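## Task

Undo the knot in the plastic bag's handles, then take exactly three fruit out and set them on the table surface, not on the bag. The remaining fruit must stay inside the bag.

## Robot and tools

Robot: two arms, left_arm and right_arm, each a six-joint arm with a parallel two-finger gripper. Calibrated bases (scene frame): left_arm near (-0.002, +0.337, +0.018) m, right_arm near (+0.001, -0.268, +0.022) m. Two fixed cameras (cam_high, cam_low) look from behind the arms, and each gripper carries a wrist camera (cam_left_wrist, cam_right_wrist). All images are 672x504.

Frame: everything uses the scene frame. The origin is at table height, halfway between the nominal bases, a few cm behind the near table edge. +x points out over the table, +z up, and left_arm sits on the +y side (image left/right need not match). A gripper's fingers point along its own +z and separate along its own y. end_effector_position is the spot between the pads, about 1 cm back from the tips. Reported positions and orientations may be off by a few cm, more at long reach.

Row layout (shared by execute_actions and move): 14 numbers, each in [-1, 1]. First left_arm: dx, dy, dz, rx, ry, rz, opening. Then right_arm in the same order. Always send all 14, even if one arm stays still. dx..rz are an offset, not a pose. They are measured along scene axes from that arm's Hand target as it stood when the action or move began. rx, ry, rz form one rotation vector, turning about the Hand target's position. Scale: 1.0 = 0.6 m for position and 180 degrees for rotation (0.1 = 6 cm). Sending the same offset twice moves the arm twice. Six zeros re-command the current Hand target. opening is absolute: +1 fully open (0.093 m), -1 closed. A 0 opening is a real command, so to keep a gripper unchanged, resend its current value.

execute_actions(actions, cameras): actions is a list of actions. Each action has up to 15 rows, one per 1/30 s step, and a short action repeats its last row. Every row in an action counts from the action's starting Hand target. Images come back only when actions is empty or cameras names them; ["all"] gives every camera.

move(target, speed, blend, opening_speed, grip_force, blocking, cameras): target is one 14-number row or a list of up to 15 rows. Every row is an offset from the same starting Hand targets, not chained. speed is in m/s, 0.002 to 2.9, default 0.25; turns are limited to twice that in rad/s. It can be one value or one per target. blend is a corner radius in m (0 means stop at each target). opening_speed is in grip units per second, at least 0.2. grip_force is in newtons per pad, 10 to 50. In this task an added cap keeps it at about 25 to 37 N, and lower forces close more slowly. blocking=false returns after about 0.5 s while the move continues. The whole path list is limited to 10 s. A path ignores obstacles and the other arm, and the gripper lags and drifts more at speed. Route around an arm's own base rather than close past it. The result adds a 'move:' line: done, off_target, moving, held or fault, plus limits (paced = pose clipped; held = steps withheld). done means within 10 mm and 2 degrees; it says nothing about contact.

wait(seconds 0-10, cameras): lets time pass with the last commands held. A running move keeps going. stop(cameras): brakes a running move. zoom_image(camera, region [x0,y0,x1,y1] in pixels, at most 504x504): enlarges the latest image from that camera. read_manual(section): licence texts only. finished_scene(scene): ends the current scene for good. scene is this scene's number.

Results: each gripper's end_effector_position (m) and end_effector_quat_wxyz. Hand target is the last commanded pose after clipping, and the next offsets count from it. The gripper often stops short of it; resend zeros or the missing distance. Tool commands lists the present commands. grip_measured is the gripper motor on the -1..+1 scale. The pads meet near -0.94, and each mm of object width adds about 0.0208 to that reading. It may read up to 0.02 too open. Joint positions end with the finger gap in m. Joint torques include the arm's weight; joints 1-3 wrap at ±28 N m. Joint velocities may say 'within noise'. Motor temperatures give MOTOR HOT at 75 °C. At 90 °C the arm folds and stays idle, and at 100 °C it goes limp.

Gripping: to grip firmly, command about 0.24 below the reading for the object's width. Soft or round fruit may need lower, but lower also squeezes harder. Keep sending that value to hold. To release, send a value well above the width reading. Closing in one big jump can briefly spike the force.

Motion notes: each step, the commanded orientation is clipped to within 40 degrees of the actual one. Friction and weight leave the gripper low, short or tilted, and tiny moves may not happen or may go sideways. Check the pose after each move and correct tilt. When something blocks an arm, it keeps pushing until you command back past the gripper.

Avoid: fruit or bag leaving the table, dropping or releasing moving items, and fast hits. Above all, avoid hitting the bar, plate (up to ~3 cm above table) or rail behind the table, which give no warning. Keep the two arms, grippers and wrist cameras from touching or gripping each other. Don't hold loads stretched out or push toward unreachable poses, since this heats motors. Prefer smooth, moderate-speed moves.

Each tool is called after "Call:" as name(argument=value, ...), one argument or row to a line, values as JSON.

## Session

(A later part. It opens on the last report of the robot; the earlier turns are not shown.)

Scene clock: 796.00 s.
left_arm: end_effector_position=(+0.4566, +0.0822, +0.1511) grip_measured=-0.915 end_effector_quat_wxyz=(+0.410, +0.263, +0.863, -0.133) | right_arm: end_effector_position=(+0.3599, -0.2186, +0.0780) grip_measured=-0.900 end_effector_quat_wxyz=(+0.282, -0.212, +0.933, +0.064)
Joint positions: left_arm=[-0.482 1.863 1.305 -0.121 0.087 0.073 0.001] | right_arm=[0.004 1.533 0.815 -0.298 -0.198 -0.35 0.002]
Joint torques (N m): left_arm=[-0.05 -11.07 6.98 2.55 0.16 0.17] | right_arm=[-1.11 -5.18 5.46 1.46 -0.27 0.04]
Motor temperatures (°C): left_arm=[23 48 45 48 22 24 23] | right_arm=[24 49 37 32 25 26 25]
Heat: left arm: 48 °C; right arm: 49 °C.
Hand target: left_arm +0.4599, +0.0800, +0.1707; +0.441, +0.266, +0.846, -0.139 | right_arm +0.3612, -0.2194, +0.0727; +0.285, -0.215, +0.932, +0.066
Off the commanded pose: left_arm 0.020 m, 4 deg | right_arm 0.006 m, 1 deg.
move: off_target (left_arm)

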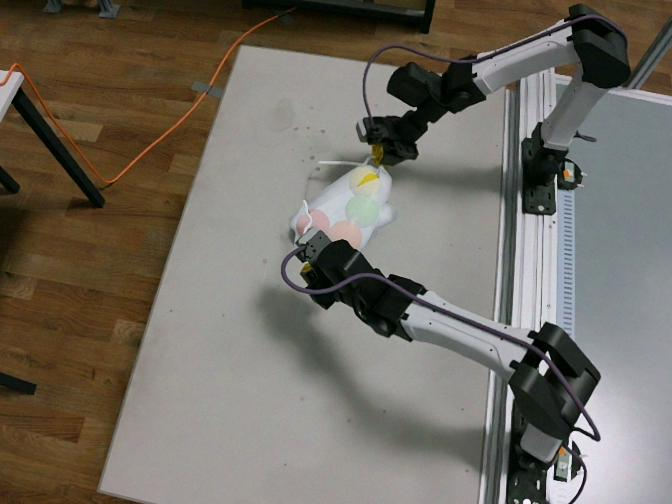

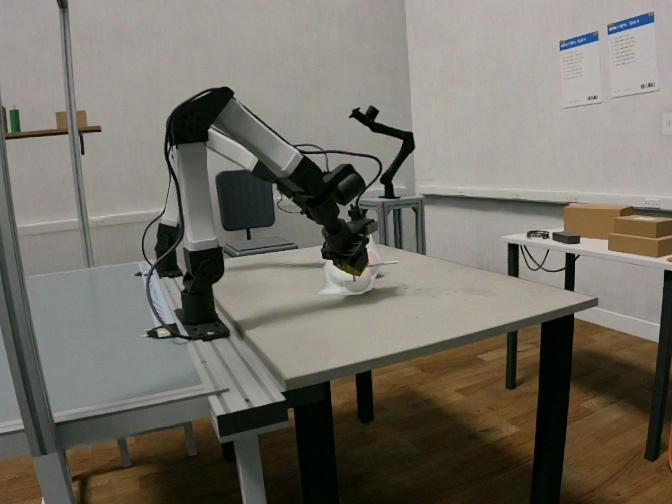

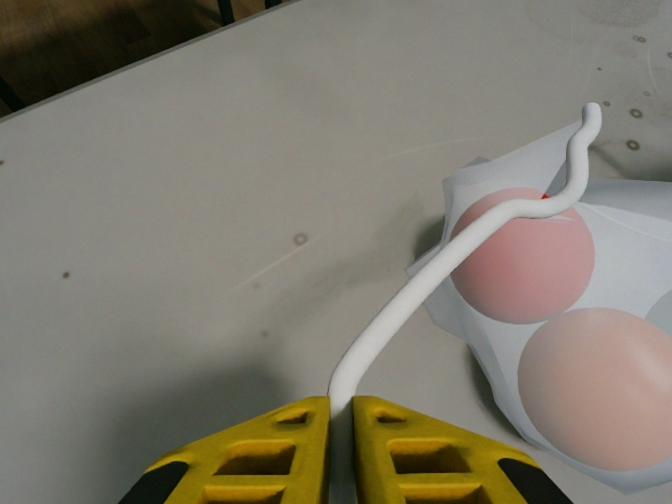

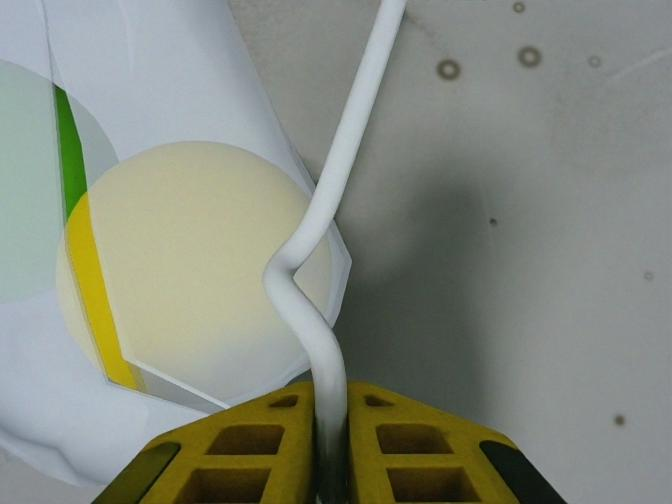

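Call:
move(
  target=[0, 0, 0, 0, 0, 0, -1, 0.0, -0.01, -0.06, 0, 0, 0, -1],
  speed=0.08,
  cameras=["cam_right_wrist", "cam_high"],
)

Scene clock: 799.97 s.
left_arm: end_effector_position=(+0.4566, +0.0822, +0.1511) grip_measured=-0.915 end_effector_quat_wxyz=(+0.410, +0.263, +0.863, -0.133) | right_arm: end_effector_position=(+0.3613, -0.2249, +0.0428) grip_measured=-0.900 end_effector_quat_wxyz=(+0.283, -0.212, +0.933, +0.063)
Joint positions: left_arm=[-0.482 1.863 1.305 -0.121 0.087 0.073 0.001] | right_arm=[-0.021 1.62 0.739 -0.136 -0.21 -0.371 0.002]
Joint torques (N m): left_arm=[-0.08 -11 6.95 2.55 0.16 0.19] | right_arm=[-1.1 -5.35 5.03 1.46 -0.27 0.01]
Heat: left arm: 48 °C; right arm: 48 °C.
Hand target: left_arm +0.4599, +0.0800, +0.1707; +0.441, +0.266, +0.846, -0.139 | right_arm +0.3613, -0.2254, +0.0367; +0.285, -0.215, +0.932, +0.066
Off the commanded pose: left_arm 0.020 m, 4 deg | right_arm 0.006 m, 1 deg.
move: off_target (left_arm)
Images, in order (width x height): cam_high 672x504, cam_right_wrist 672x504.

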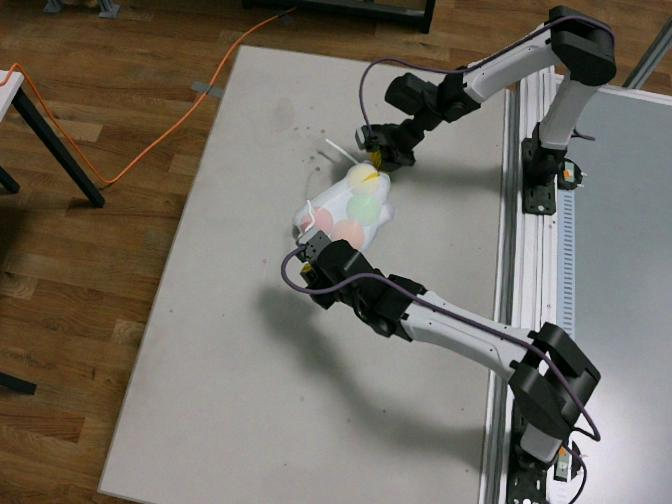

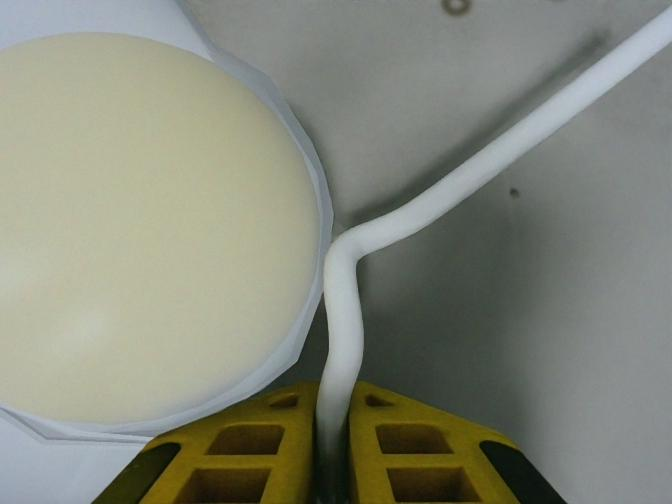

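Call:
move(
  target=[
    [0, 0, 0, 0, 0, 0, -1, 0.0, 0.0, 0.0, 0, 0, 0, -0.4],
    [0, 0, 0, 0, 0, 0, -1, -0.08, -0.06, 0.15, 0, 0, 0, -0.4],
    [0, 0, 0, 0, 0, 0, -1, -0.04, 0.02, 0.3, 0, 0, 0, -0.4],
  ],
  opening_speed=0.8,
  blend=[0, 0.03, 0],
  speed=0.15,
  cameras=["all"],
)

Scene clock: 805.73 s.
left_arm: end_effector_position=(+0.4566, +0.0822, +0.1511) grip_measured=-0.915 end_effector_quat_wxyz=(+0.410, +0.263, +0.863, -0.133) | right_arm: end_effector_position=(+0.3378, -0.2145, +0.2143) grip_measured=-0.403 end_effector_quat_wxyz=(+0.294, -0.217, +0.928, +0.067)
Joint positions: left_arm=[-0.482 1.863 1.305 -0.121 0.087 0.073 0.001] | right_arm=[0.028 1.323 1.18 -0.844 -0.199 -0.335 0.026]
Joint torques (N m): left_arm=[-0.1 -11.06 6.94 2.56 0.14 0.17] | right_arm=[0.42 -3.78 9.5 0.91 -0.03 0.25]
Heat: left arm: 48 °C; right arm: 47 °C.
Hand target: left_arm +0.4599, +0.0800, +0.1707; +0.441, +0.266, +0.846, -0.139 | right_arm +0.3372, -0.2134, +0.2166; +0.285, -0.215, +0.932, +0.066
Off the commanded pose: left_arm 0.020 m, 4 deg | right_arm 0.003 m, 1 deg.
move: off_target (left_arm)

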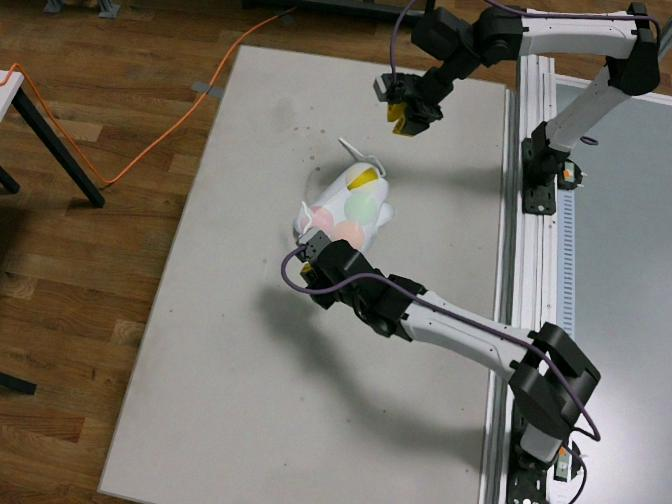

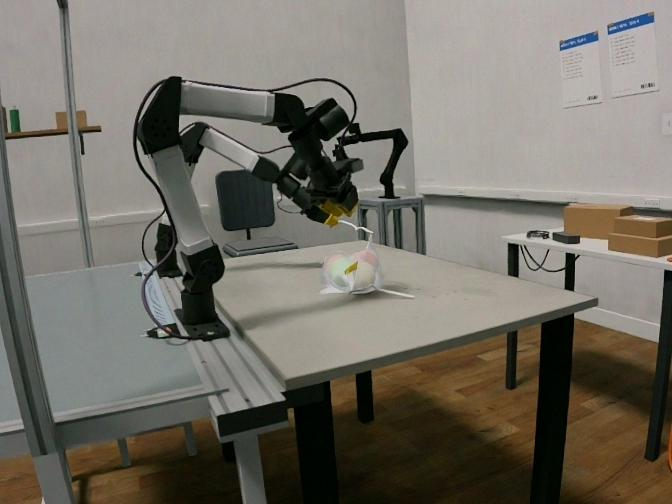

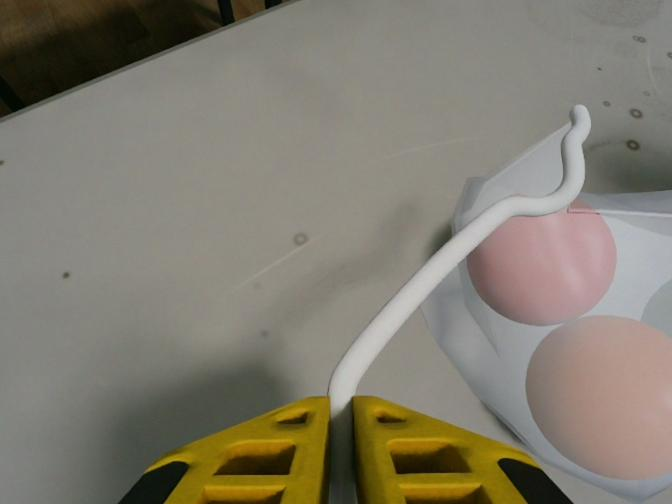

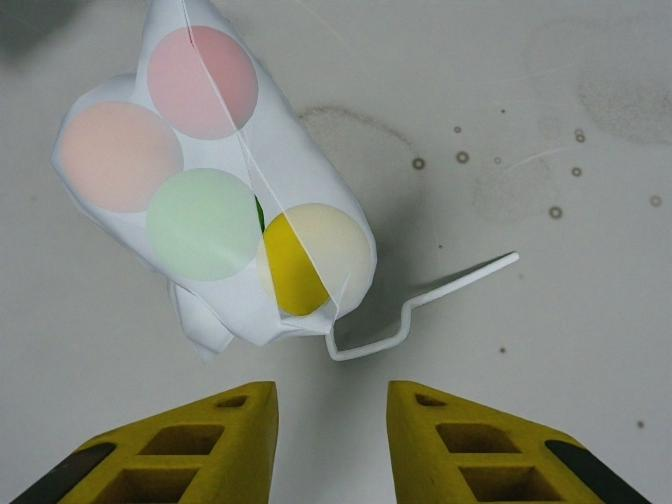

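Call:
zoom_image(
  camera="cam_right_wrist",
  region=[40, 0, 400, 370],
)

Call:
zoom_image(
  camera="cam_right_wrist",
  region=[160, 130, 400, 370],
)

Scaled by 1.362 from the camera's 672x504 image, which has a finer 960x720 frame.

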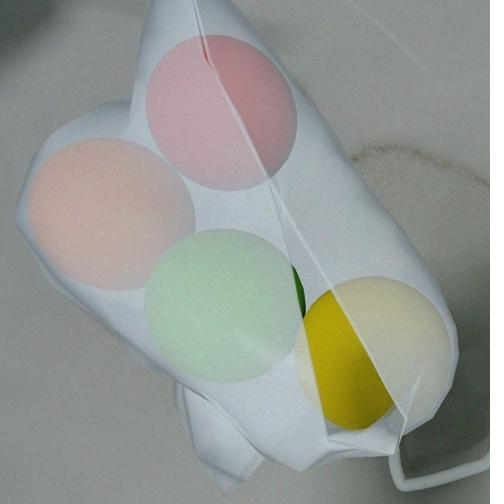

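Scaled by 2.100 from the camera's 672x504 image, which has a finer 960x720 frame.

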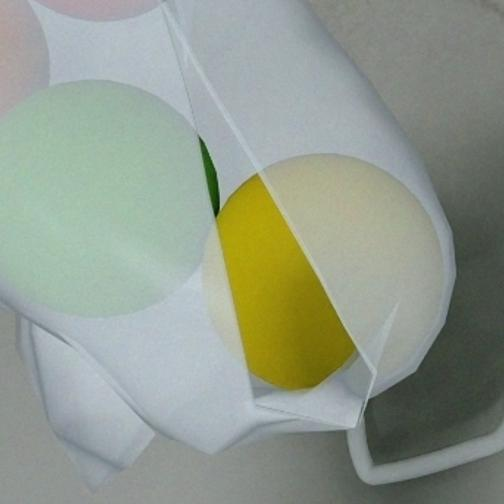

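Call:
move(
  target=[0.067, -0.02, -0.2, 0, 0, 0, -1, 0, 0, 0, 0, 0, 0, -0.4],
  speed=0.1,
  cameras=["all"],
)

Scene clock: 831.57 s.
left_arm: end_effector_position=(+0.4907, +0.0733, +0.0423) grip_measured=-0.915 end_effector_quat_wxyz=(+0.417, +0.261, +0.860, -0.131) | right_arm: end_effector_position=(+0.3376, -0.2145, +0.2142) grip_measured=-0.403 end_effector_quat_wxyz=(+0.294, -0.217, +0.928, +0.067)
Joint positions: left_arm=[-0.462 2.172 1.27 0.237 0.096 0.086 0.001] | right_arm=[0.028 1.323 1.18 -0.845 -0.199 -0.335 0.026]
Joint torques (N m): left_arm=[0.1 -9.31 8.18 2.53 0.28 0.18] | right_arm=[0.5 -3.84 9.78 0.92 -0.03 0.23]
Motor temperatures (°C): left_arm=[23 48 45 49 22 24 23] | right_arm=[24 42 41 31 25 26 24]
Heat: left arm: 49 °C; right arm: 42 °C.
Hand target: left_arm +0.5001, +0.0680, +0.0506; +0.441, +0.267, +0.846, -0.139 | right_arm +0.3372, -0.2134, +0.2165; +0.285, -0.215, +0.932, +0.066
Off the commanded pose: left_arm 0.014 m, 3 deg | right_arm 0.003 m, 1 deg.
move: off_target (left_arm)

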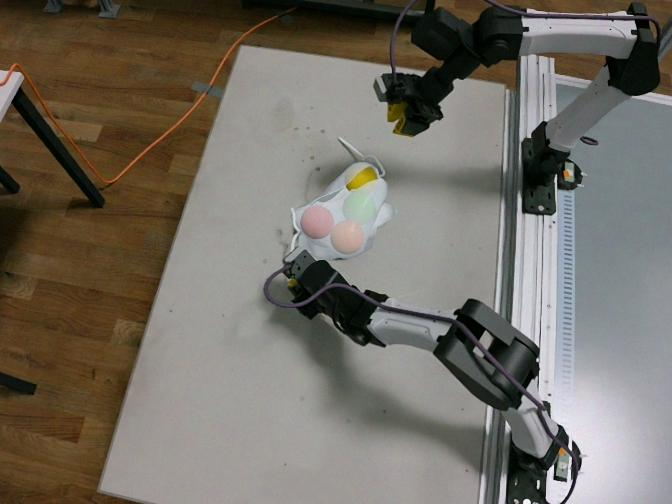

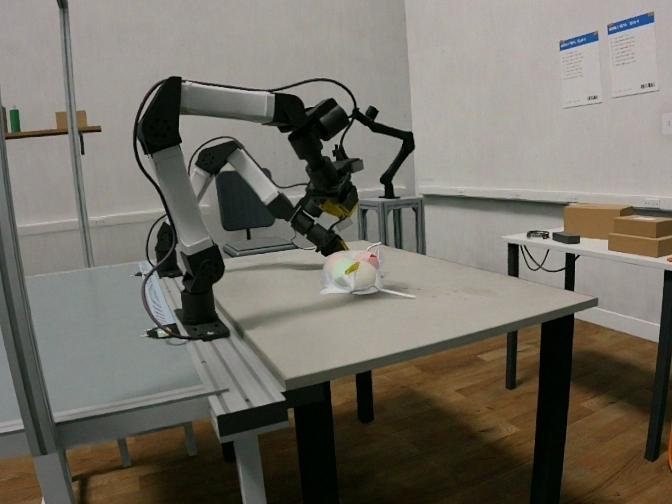

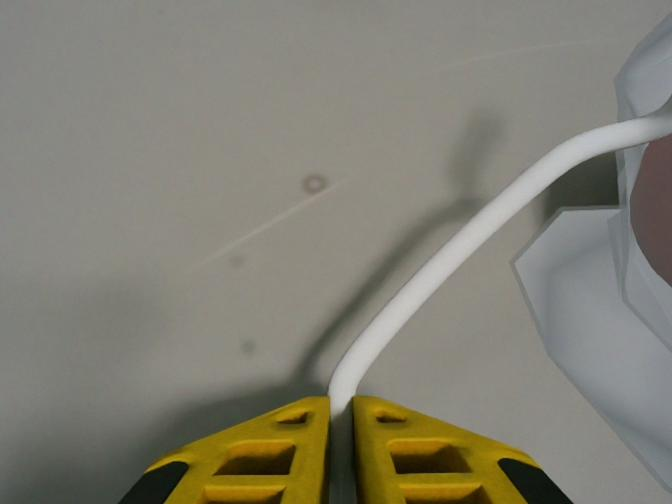

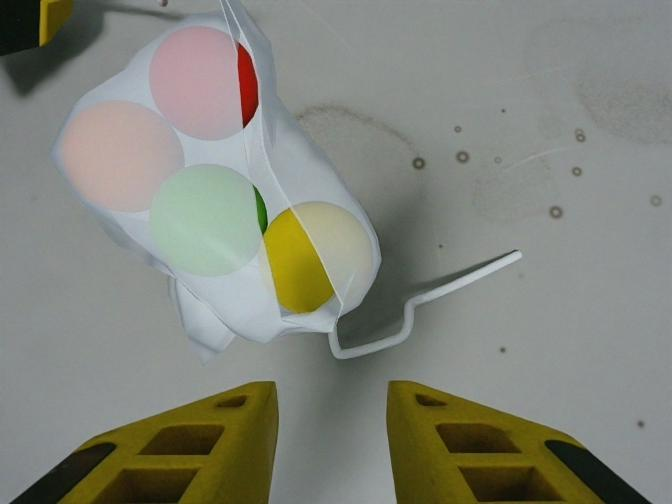

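Call:
move(
  target=[
    [0, 0, 0, 0, 0, 0, -0.4, 0, 0, 0, 0, 0, 0, -0.4],
    [-0.12, 0.1, 0.15, 0, 0, 0, -0.4, 0, 0, 0, 0, 0, 0, -0.4],
    [-0.2, 0.053, 0.266, -0.0445, -0.034, -0.1938, 0, 0, 0, 0, 0, 0, 0, 0],
  ],
  opening_speed=0.8,
  blend=[0, 0.03, 0],
  speed=0.2,
  cameras=["all"],
)

Scene clock: 843.97 s.
left_arm: end_effector_position=(+0.3821, +0.0994, +0.1973) grip_measured=-0.002 end_effector_quat_wxyz=(+0.440, +0.478, +0.698, -0.303) | right_arm: end_effector_position=(+0.3376, -0.2145, +0.2142) grip_measured=-0.003 end_effector_quat_wxyz=(+0.294, -0.217, +0.928, +0.067)
Joint positions: left_arm=[-0.292 1.654 1.106 -0.113 0.783 0.517 0.045] | right_arm=[0.028 1.323 1.18 -0.845 -0.199 -0.335 0.045]
Joint torques (N m): left_arm=[0.23 -8.12 10.77 1.35 0.67 0.17] | right_arm=[0.36 -3.99 9.68 0.96 -0.04 0.23]
Heat: left arm: 49 °C; right arm: 42 °C.
Hand target: left_arm +0.3801, +0.0999, +0.2102; +0.440, +0.483, +0.691, -0.308 | right_arm +0.3372, -0.2134, +0.2166; +0.285, -0.215, +0.932, +0.066
Off the commanded pose: left_arm 0.013 m, 1 deg | right_arm 0.003 m, 1 deg.
move: off_target (left_arm); target 3's new opening was sent with left_arm's hand 0.013 m and 1 deg from that target

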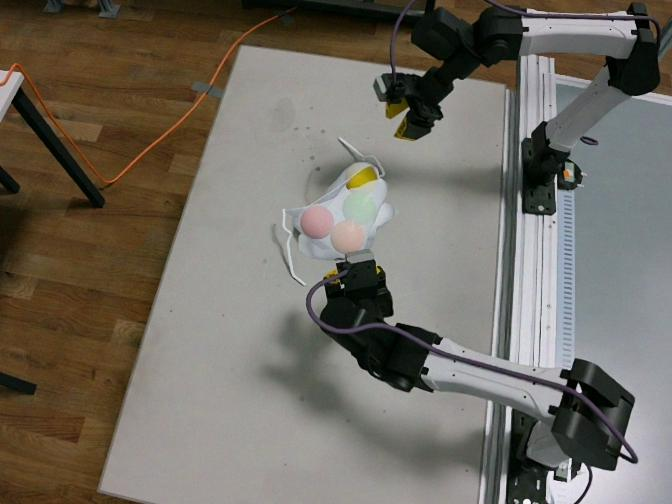

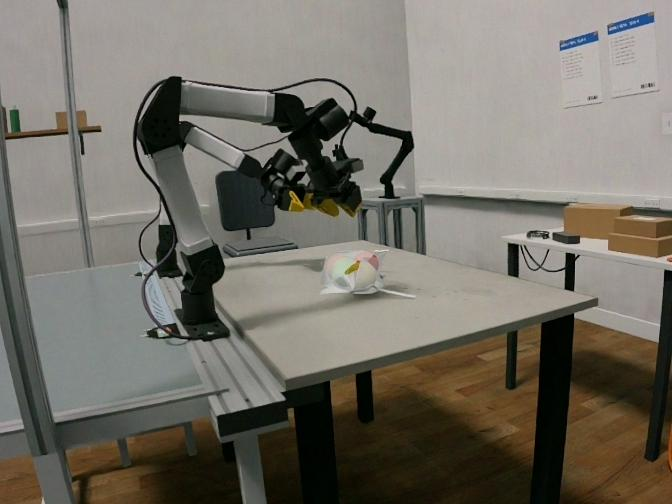

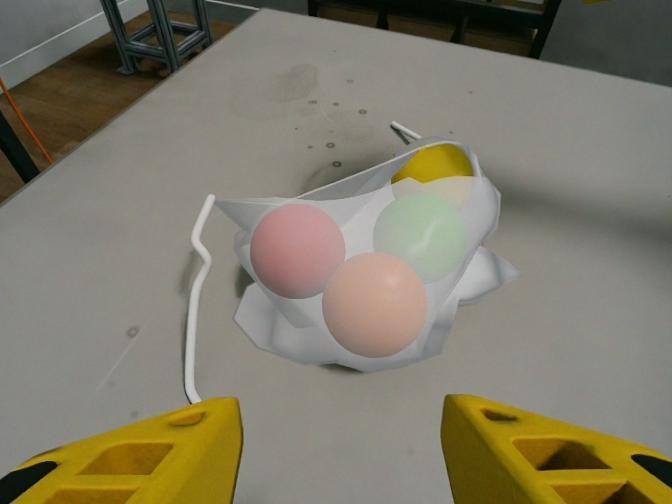

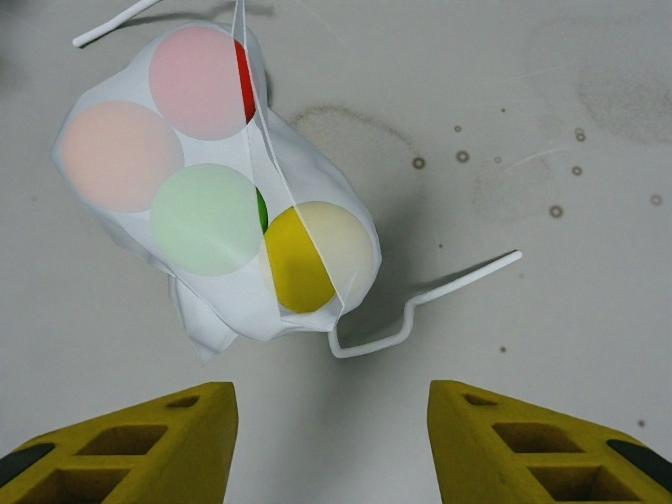

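Call:
move(
  target=[
    [0, 0, 0, 0, 0, 0, 0, 0.12, 0.13, 0.0, -0.06, 0.08, 0.09, -0.9],
    [0, 0, 0, 0, 0, 0, 0, 0.148, 0.158, -0.144, -0.0799, 0.1078, 0.115, -0.9],
  ],
  blend=[0.03, 0],
  speed=0.2,
  cameras=["all"],
)

Scene clock: 921.87 s.
left_arm: end_effector_position=(+0.3821, +0.0994, +0.1973) grip_measured=-0.002 end_effector_quat_wxyz=(+0.440, +0.478, +0.698, -0.303) | right_arm: end_effector_position=(+0.4242, -0.1229, +0.1384) grip_measured=-0.897 end_effector_quat_wxyz=(+0.081, -0.388, +0.917, +0.040)
Joint positions: left_arm=[-0.292 1.654 1.106 -0.113 0.783 0.517 0.045] | right_arm=[0.265 2.117 1.945 -1.241 -0.072 -0.487 0.002]
Joint torques (N m): left_arm=[0.21 -8.01 10.71 1.36 0.68 0.18] | right_arm=[0.72 -10.02 5.86 0.7 0.04 0.01]
Motor temperatures (°C): left_arm=[23 43 49 42 22 24 22] | right_arm=[24 38 44 30 25 26 24]
Heat: left arm: 49 °C; right arm: 44 °C.
Hand target: left_arm +0.3801, +0.0999, +0.2102; +0.440, +0.483, +0.691, -0.308 | right_arm +0.4261, -0.1187, +0.1303; +0.080, -0.397, +0.914, +0.035
Off the commanded pose: left_arm 0.013 m, 1 deg | right_arm 0.009 m, 1 deg.
move: off_target (left_arm)

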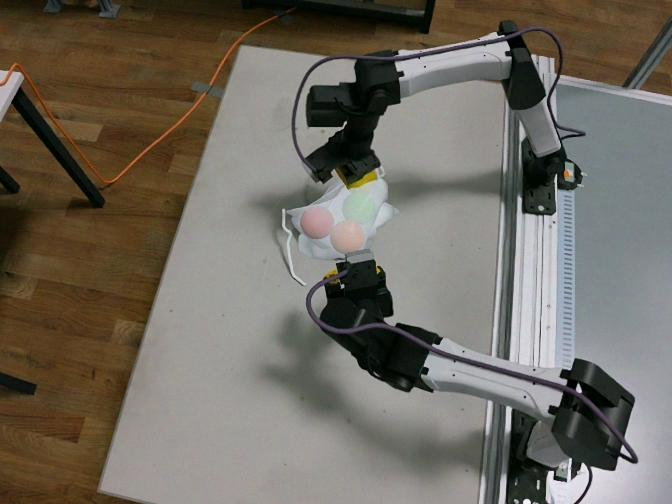

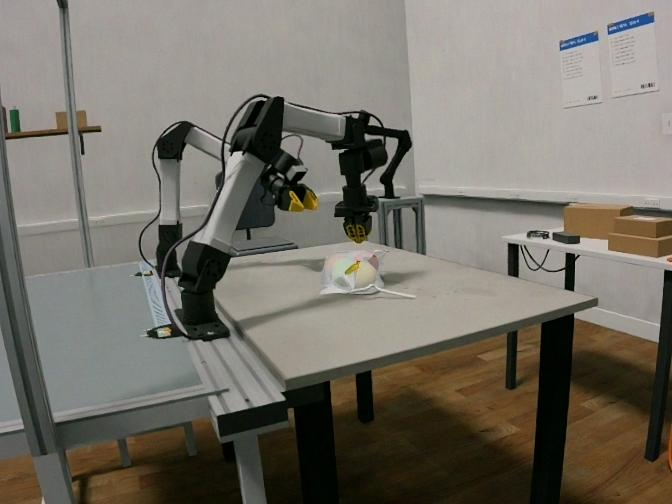

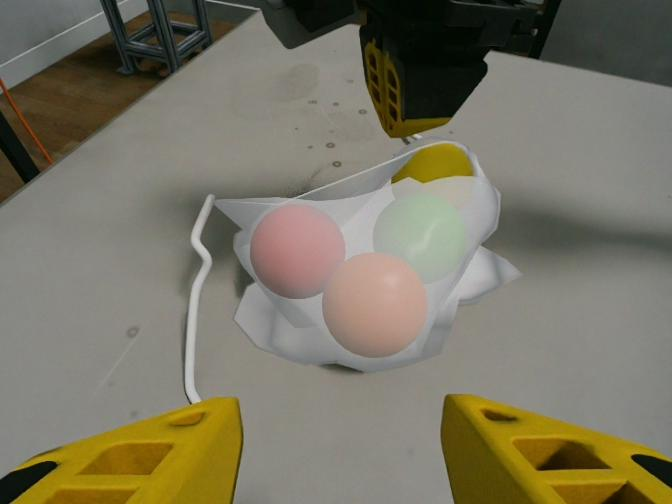

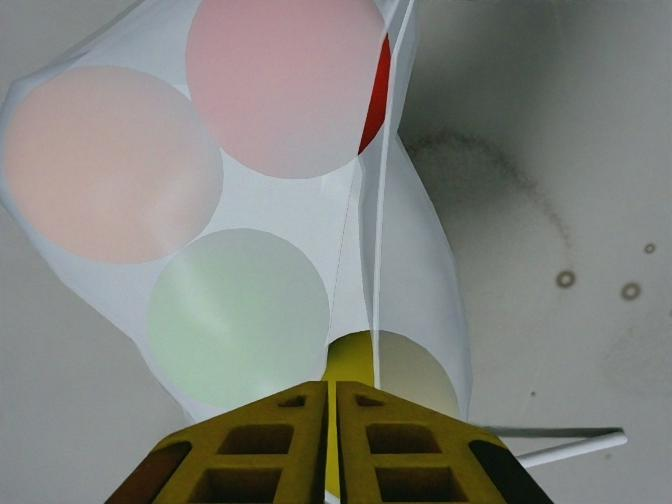

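Call:
zoom_image(
  camera="cam_right_wrist",
  region=[240, 100, 480, 400],
)

Scaled by 1.680 from the camera's 672x504 image, which has a finer 960x720 frame.

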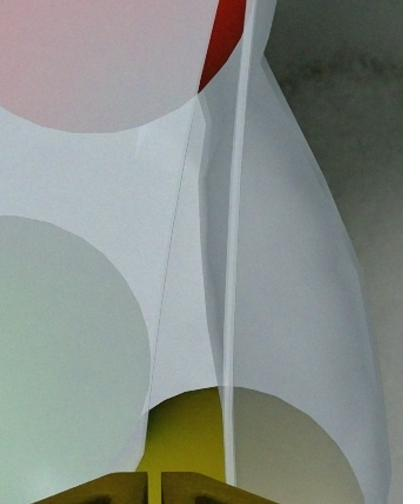

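Call:
move(
  target=[0, 0, 0, 0, 0, 0, 0, 0.0188, -0.0047, -0.02, 0, 0, 0, -1],
  speed=0.1,
  cameras=["cam_right_wrist", "cam_left_wrist"],
)

Scene clock: 936.77 s.
left_arm: end_effector_position=(+0.3821, +0.0994, +0.1973) grip_measured=-0.002 end_effector_quat_wxyz=(+0.440, +0.478, +0.698, -0.303) | right_arm: end_effector_position=(+0.4289, -0.1211, +0.1233) grip_measured=-0.983 end_effector_quat_wxyz=(+0.074, -0.394, +0.915, +0.040)
Joint positions: left_arm=[-0.292 1.654 1.106 -0.113 0.783 0.517 0.045] | right_arm=[0.265 2.154 1.945 -1.22 -0.071 -0.501 0]
Joint torques (N m): left_arm=[0.2 -7.99 10.71 1.35 0.69 0.17] | right_arm=[-0.77 -9.7 7.58 0.68 0.03 0.05]
Motor temperatures (°C): left_arm=[23 43 49 41 22 24 22] | right_arm=[24 43 41 29 25 26 24]
Heat: left arm: 49 °C; right arm: 43 °C.
Hand target: left_arm +0.3801, +0.0999, +0.2102; +0.440, +0.483, +0.691, -0.308 | right_arm +0.4374, -0.1215, +0.1183; +0.080, -0.397, +0.914, +0.035
Off the commanded pose: left_arm 0.013 m, 1 deg | right_arm 0.010 m, 1 deg.
move: off_target (left_arm)
Images, in order (width x height): cam_left_wrist 672x504, cam_right_wrist 672x504.

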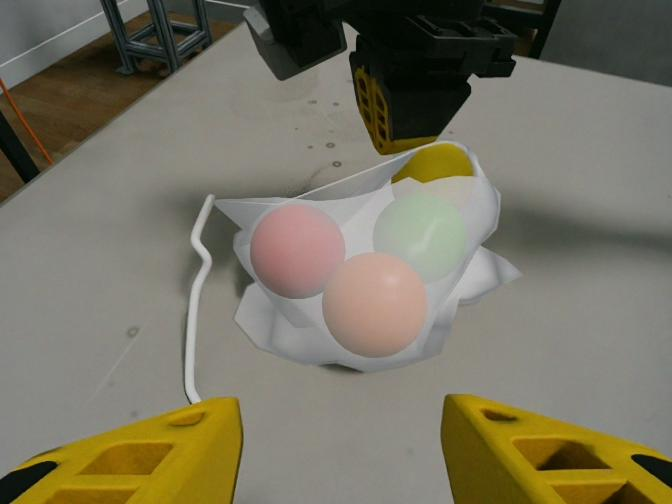

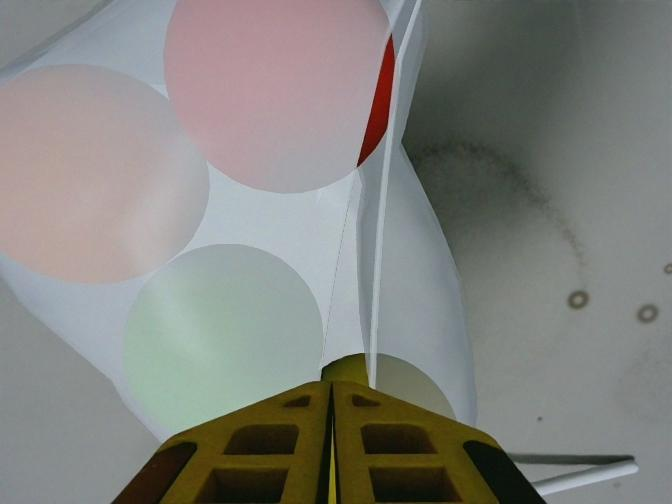

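Call:
move(
  target=[0, 0, 0, 0, 0, 0, 0, 0.0275, 0.0025, -0.05, 0, 0, 0, -1],
  speed=0.1,
  cameras=["cam_right_wrist", "cam_left_wrist"],
)

Scene clock: 943.60 s.
left_arm: end_effector_position=(+0.3821, +0.0994, +0.1973) grip_measured=-0.002 end_effector_quat_wxyz=(+0.440, +0.478, +0.698, -0.303) | right_arm: end_effector_position=(+0.4436, -0.1198, +0.0911) grip_measured=-0.983 end_effector_quat_wxyz=(+0.070, -0.395, +0.915, +0.039)
Joint positions: left_arm=[-0.292 1.654 1.106 -0.113 0.783 0.517 0.045] | right_arm=[0.257 2.232 1.945 -1.151 -0.071 -0.511 0]
Joint torques (N m): left_arm=[0.1 -8.01 10.8 1.37 0.65 0.19] | right_arm=[-0.73 -10.29 8.35 0.67 -0.02 0.05]
Heat: left arm: 49 °C; right arm: 43 °C.
Hand target: left_arm +0.3801, +0.0999, +0.2102; +0.440, +0.483, +0.691, -0.308 | right_arm +0.4538, -0.1200, +0.0883; +0.080, -0.397, +0.914, +0.035
Off the commanded pose: left_arm 0.013 m, 1 deg | right_arm 0.011 m, 1 deg.
move: off_target (left_arm, right_arm)
Images, in order (width x height): cam_left_wrist 672x504, cam_right_wrist 672x504.

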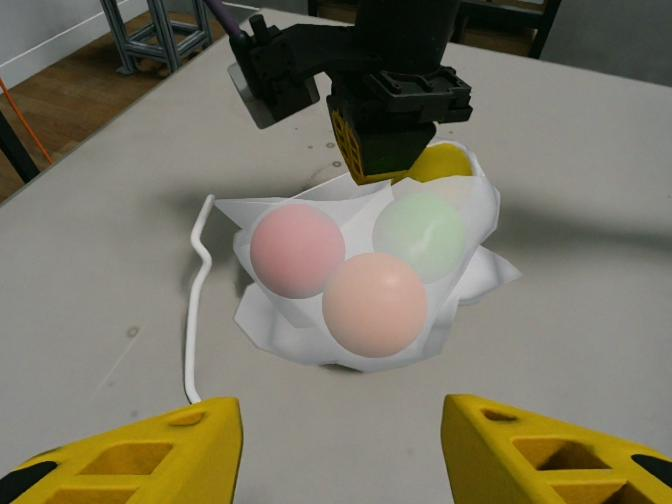

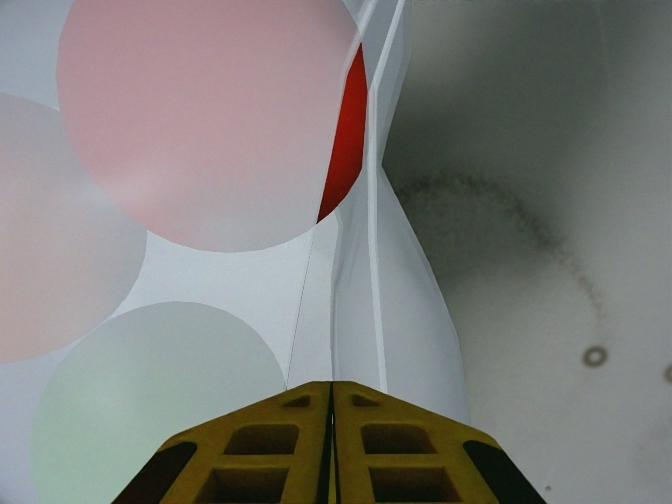

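Call:
move(
  target=[0, 0, 0, 0, 0, 0, 0, 0.0075, 0.0087, -0.07, 0, 0, 0, -1],
  speed=0.08,
  cameras=["cam_right_wrist", "cam_left_wrist"],
)

Scene clock: 949.90 s.
left_arm: end_effector_position=(+0.3821, +0.0994, +0.1973) grip_measured=-0.002 end_effector_quat_wxyz=(+0.440, +0.478, +0.698, -0.303) | right_arm: end_effector_position=(+0.4579, -0.1147, +0.0592) grip_measured=-0.983 end_effector_quat_wxyz=(+0.086, -0.395, +0.914, +0.038)
Joint positions: left_arm=[-0.292 1.654 1.106 -0.113 0.783 0.517 0.045] | right_arm=[0.257 2.28 1.892 -1.017 -0.071 -0.511 0]
Joint torques (N m): left_arm=[0.2 -7.95 10.76 1.37 0.69 0.16] | right_arm=[-0.35 -10.52 5.44 0.72 -0.01 0.05]
Heat: left arm: 49 °C; right arm: 44 °C.
Hand target: left_arm +0.3801, +0.0999, +0.2102; +0.440, +0.483, +0.691, -0.308 | right_arm +0.4584, -0.1148, +0.0462; +0.080, -0.397, +0.914, +0.035
Off the commanded pose: left_arm 0.013 m, 1 deg | right_arm 0.013 m, 1 deg.
move: off_target (left_arm, right_arm)
Images, in order (width x height): cam_left_wrist 672x504, cam_right_wrist 672x504.

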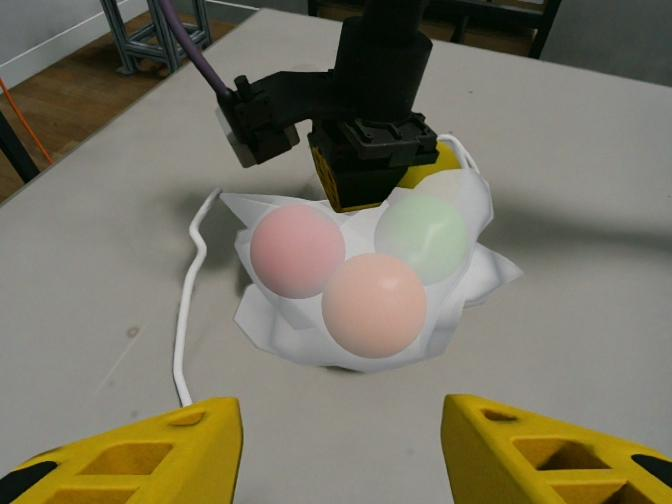

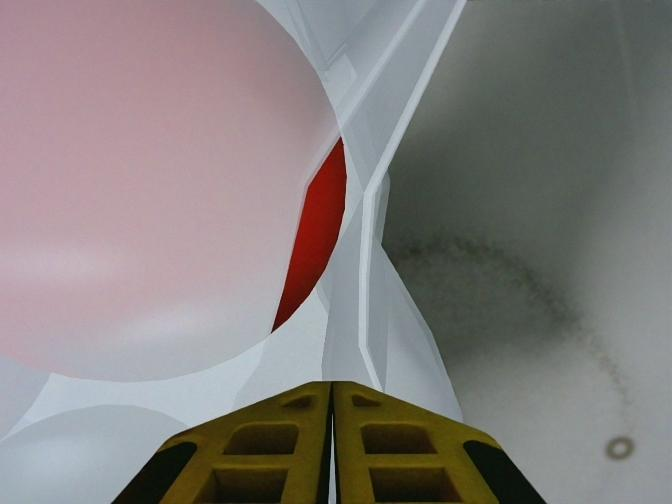

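Call:
move(
  target=[0, 0, 0, 0, 0, 0, 0, 0.0, 0.0, -0.01, 0, 0, 0, -0.3],
  speed=0.08,
  opening_speed=0.6,
  cameras=["cam_right_wrist", "cam_left_wrist"],
)

Scene clock: 955.87 s.
left_arm: end_effector_position=(+0.3821, +0.0994, +0.1973) grip_measured=-0.002 end_effector_quat_wxyz=(+0.440, +0.478, +0.698, -0.303) | right_arm: end_effector_position=(+0.4594, -0.1141, +0.0565) grip_measured=-0.303 end_effector_quat_wxyz=(+0.091, -0.395, +0.914, +0.037)
Joint positions: left_arm=[-0.292 1.654 1.106 -0.113 0.783 0.517 0.045] | right_arm=[0.257 2.28 1.879 -0.995 -0.071 -0.511 0.031]
Joint torques (N m): left_arm=[0.16 -7.99 10.74 1.35 0.68 0.18] | right_arm=[-0.27 -10.21 5.38 0.75 0.01 0.09]
Heat: left arm: 49 °C; right arm: 46 °C.
Hand target: left_arm +0.3801, +0.0999, +0.2102; +0.440, +0.483, +0.691, -0.308 | right_arm +0.4583, -0.1148, +0.0403; +0.080, -0.397, +0.914, +0.035
Off the commanded pose: left_arm 0.013 m, 1 deg | right_arm 0.016 m, 1 deg.
move: off_target (left_arm, right_arm)
Images, in order (width x height): cam_left_wrist 672x504, cam_right_wrist 672x504.

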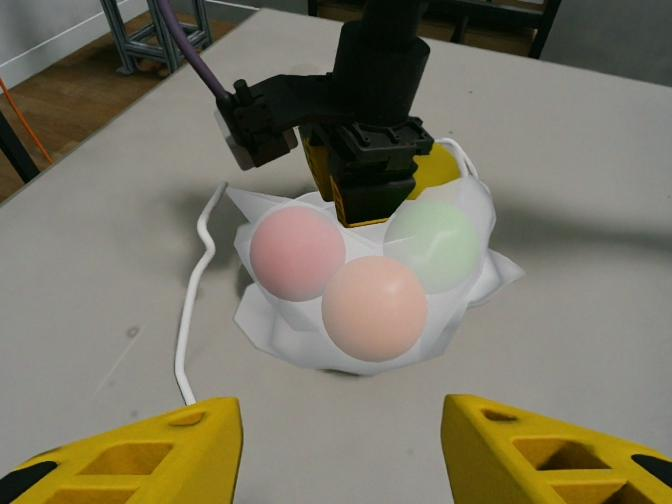

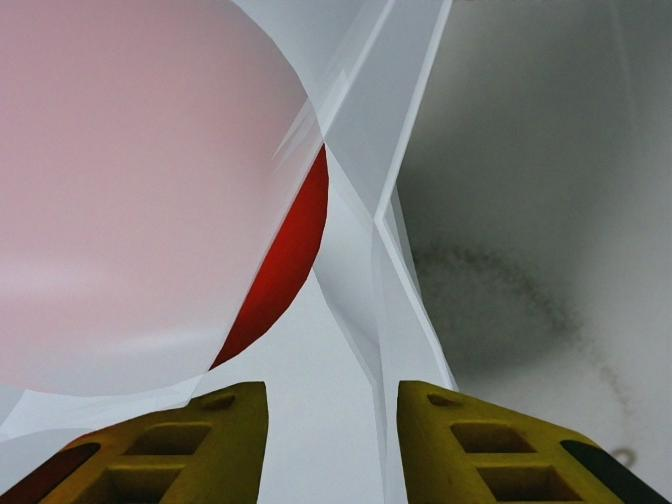

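Call:
move(
  target=[0, 0, 0, 0, 0, 0, 0, 0.01, -0.01, 0.0, 0, 0, 0, 0.1],
  speed=0.08,
  opening_speed=0.4,
  cameras=["cam_right_wrist", "cam_left_wrist"],
)

Scene clock: 969.17 s.
left_arm: end_effector_position=(+0.3821, +0.0994, +0.1973) grip_measured=-0.002 end_effector_quat_wxyz=(+0.440, +0.478, +0.698, -0.303) | right_arm: end_effector_position=(+0.4598, -0.1198, +0.0477) grip_measured=+0.097 end_effector_quat_wxyz=(+0.082, -0.394, +0.915, +0.037)
Joint positions: left_arm=[-0.292 1.654 1.106 -0.113 0.783 0.517 0.045] | right_arm=[0.245 2.298 1.879 -0.995 -0.071 -0.521 0.05]
Joint torques (N m): left_arm=[0.25 -8.02 10.71 1.36 0.67 0.18] | right_arm=[-0.51 -10.32 7.86 0.58 -0.03 -0.04]
Motor temperatures (°C): left_arm=[23 43 50 40 22 24 22] | right_arm=[24 48 39 29 24 26 24]
Heat: left arm: 50 °C; right arm: 48 °C.
Hand target: left_arm +0.3801, +0.0999, +0.2102; +0.440, +0.483, +0.691, -0.308 | right_arm +0.4644, -0.1207, +0.0403; +0.080, -0.397, +0.914, +0.035
Off the commanded pose: left_arm 0.013 m, 1 deg | right_arm 0.009 m, 0 deg.
move: off_target (left_arm)
Images, in order (width x height): cam_left_wrist 672x504, cam_right_wrist 672x504.

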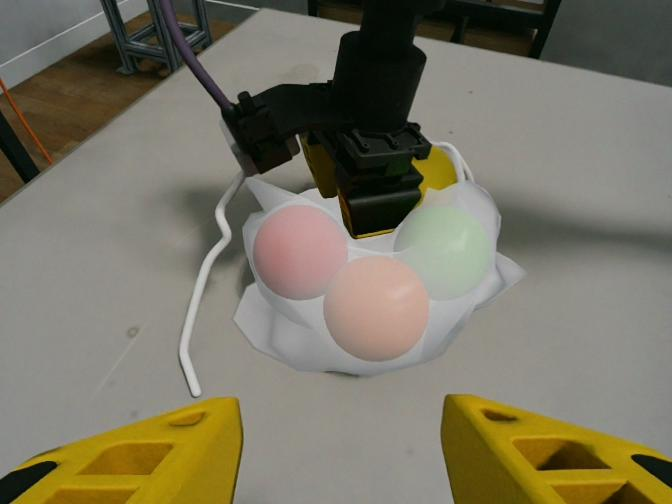

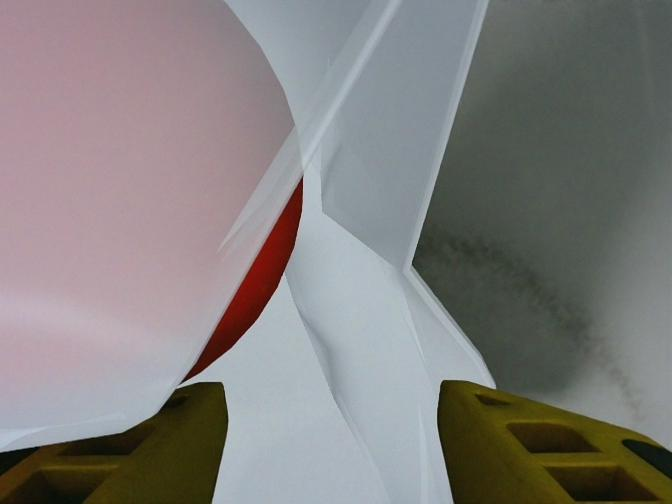

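Call:
zoom_image(
  camera="cam_left_wrist",
  region=[220, 130, 540, 390],
)

Scaled by 1.575 from the camera's 672x504 image, which has a finer 960x720 frame.

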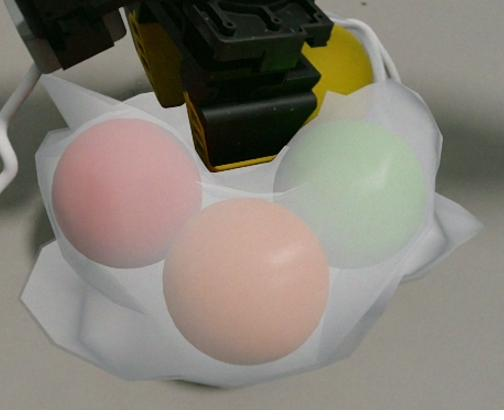

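Call:
move(
  target=[0, 0, 0, 0, 0, 0, 0, 0.0, 0.0, 0.2, 0, 0, 0, 0.1],
  speed=0.1,
  cameras=["cam_right_wrist", "cam_left_wrist"],
)

Scene clock: 977.67 s.
left_arm: end_effector_position=(+0.3821, +0.0994, +0.1973) grip_measured=-0.002 end_effector_quat_wxyz=(+0.440, +0.478, +0.698, -0.303) | right_arm: end_effector_position=(+0.4639, -0.1212, +0.1637) grip_measured=+0.097 end_effector_quat_wxyz=(+0.088, -0.394, +0.914, +0.036)
Joint positions: left_arm=[-0.292 1.654 1.106 -0.113 0.783 0.517 0.045] | right_arm=[0.245 2.345 2.424 -1.481 -0.071 -0.521 0.05]
Joint torques (N m): left_arm=[0.23 -8.02 10.71 1.35 0.67 0.18] | right_arm=[-0.08 -10.65 8.87 0.37 -0.04 0.11]
Heat: left arm: 50 °C; right arm: 48 °C.
Hand target: left_arm +0.3801, +0.0999, +0.2102; +0.440, +0.483, +0.691, -0.308 | right_arm +0.4644, -0.1207, +0.1602; +0.080, -0.397, +0.914, +0.035
Off the commanded pose: left_arm 0.013 m, 1 deg | right_arm 0.003 m, 1 deg.
move: off_target (left_arm)
Images, in order (width x height): cam_left_wrist 672x504, cam_right_wrist 672x504.

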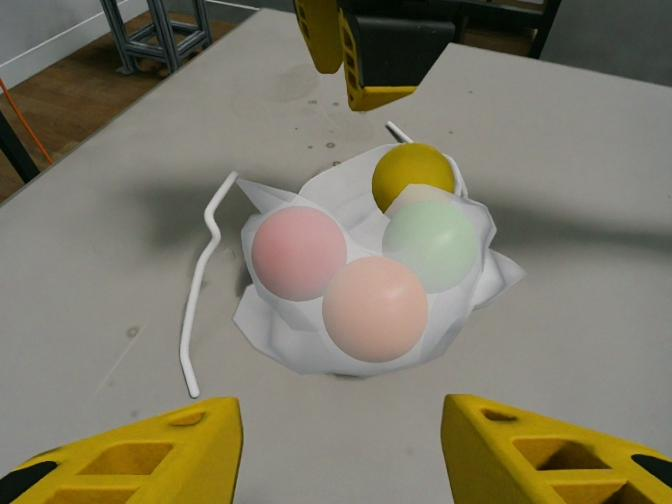

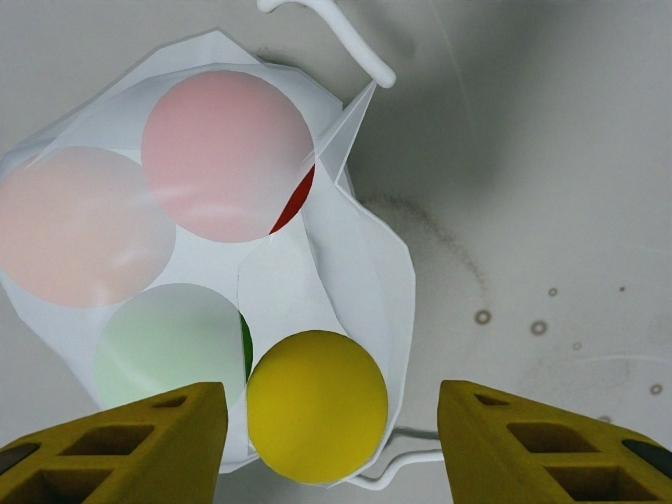

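Call:
zoom_image(
  camera="cam_right_wrist",
  region=[200, 280, 480, 504],
)

Call:
zoom_image(
  camera="cam_left_wrist",
  region=[220, 110, 540, 390],
)

Scaled by 1.800 from the camera's 672x504 image, which has a finer 960x720 frame.

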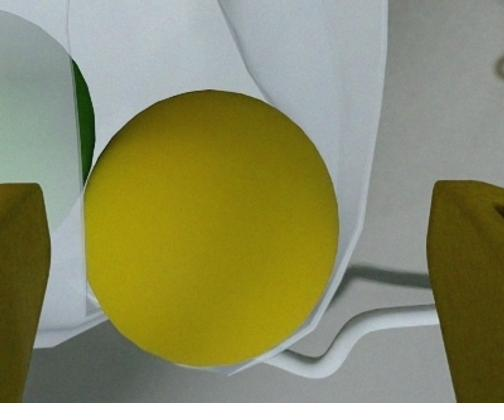

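Scaled by 1.575 from the camera's 672x504 image, which has a finer 960x720 frame.

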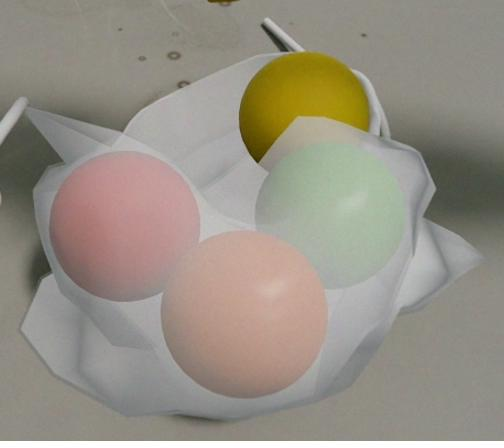

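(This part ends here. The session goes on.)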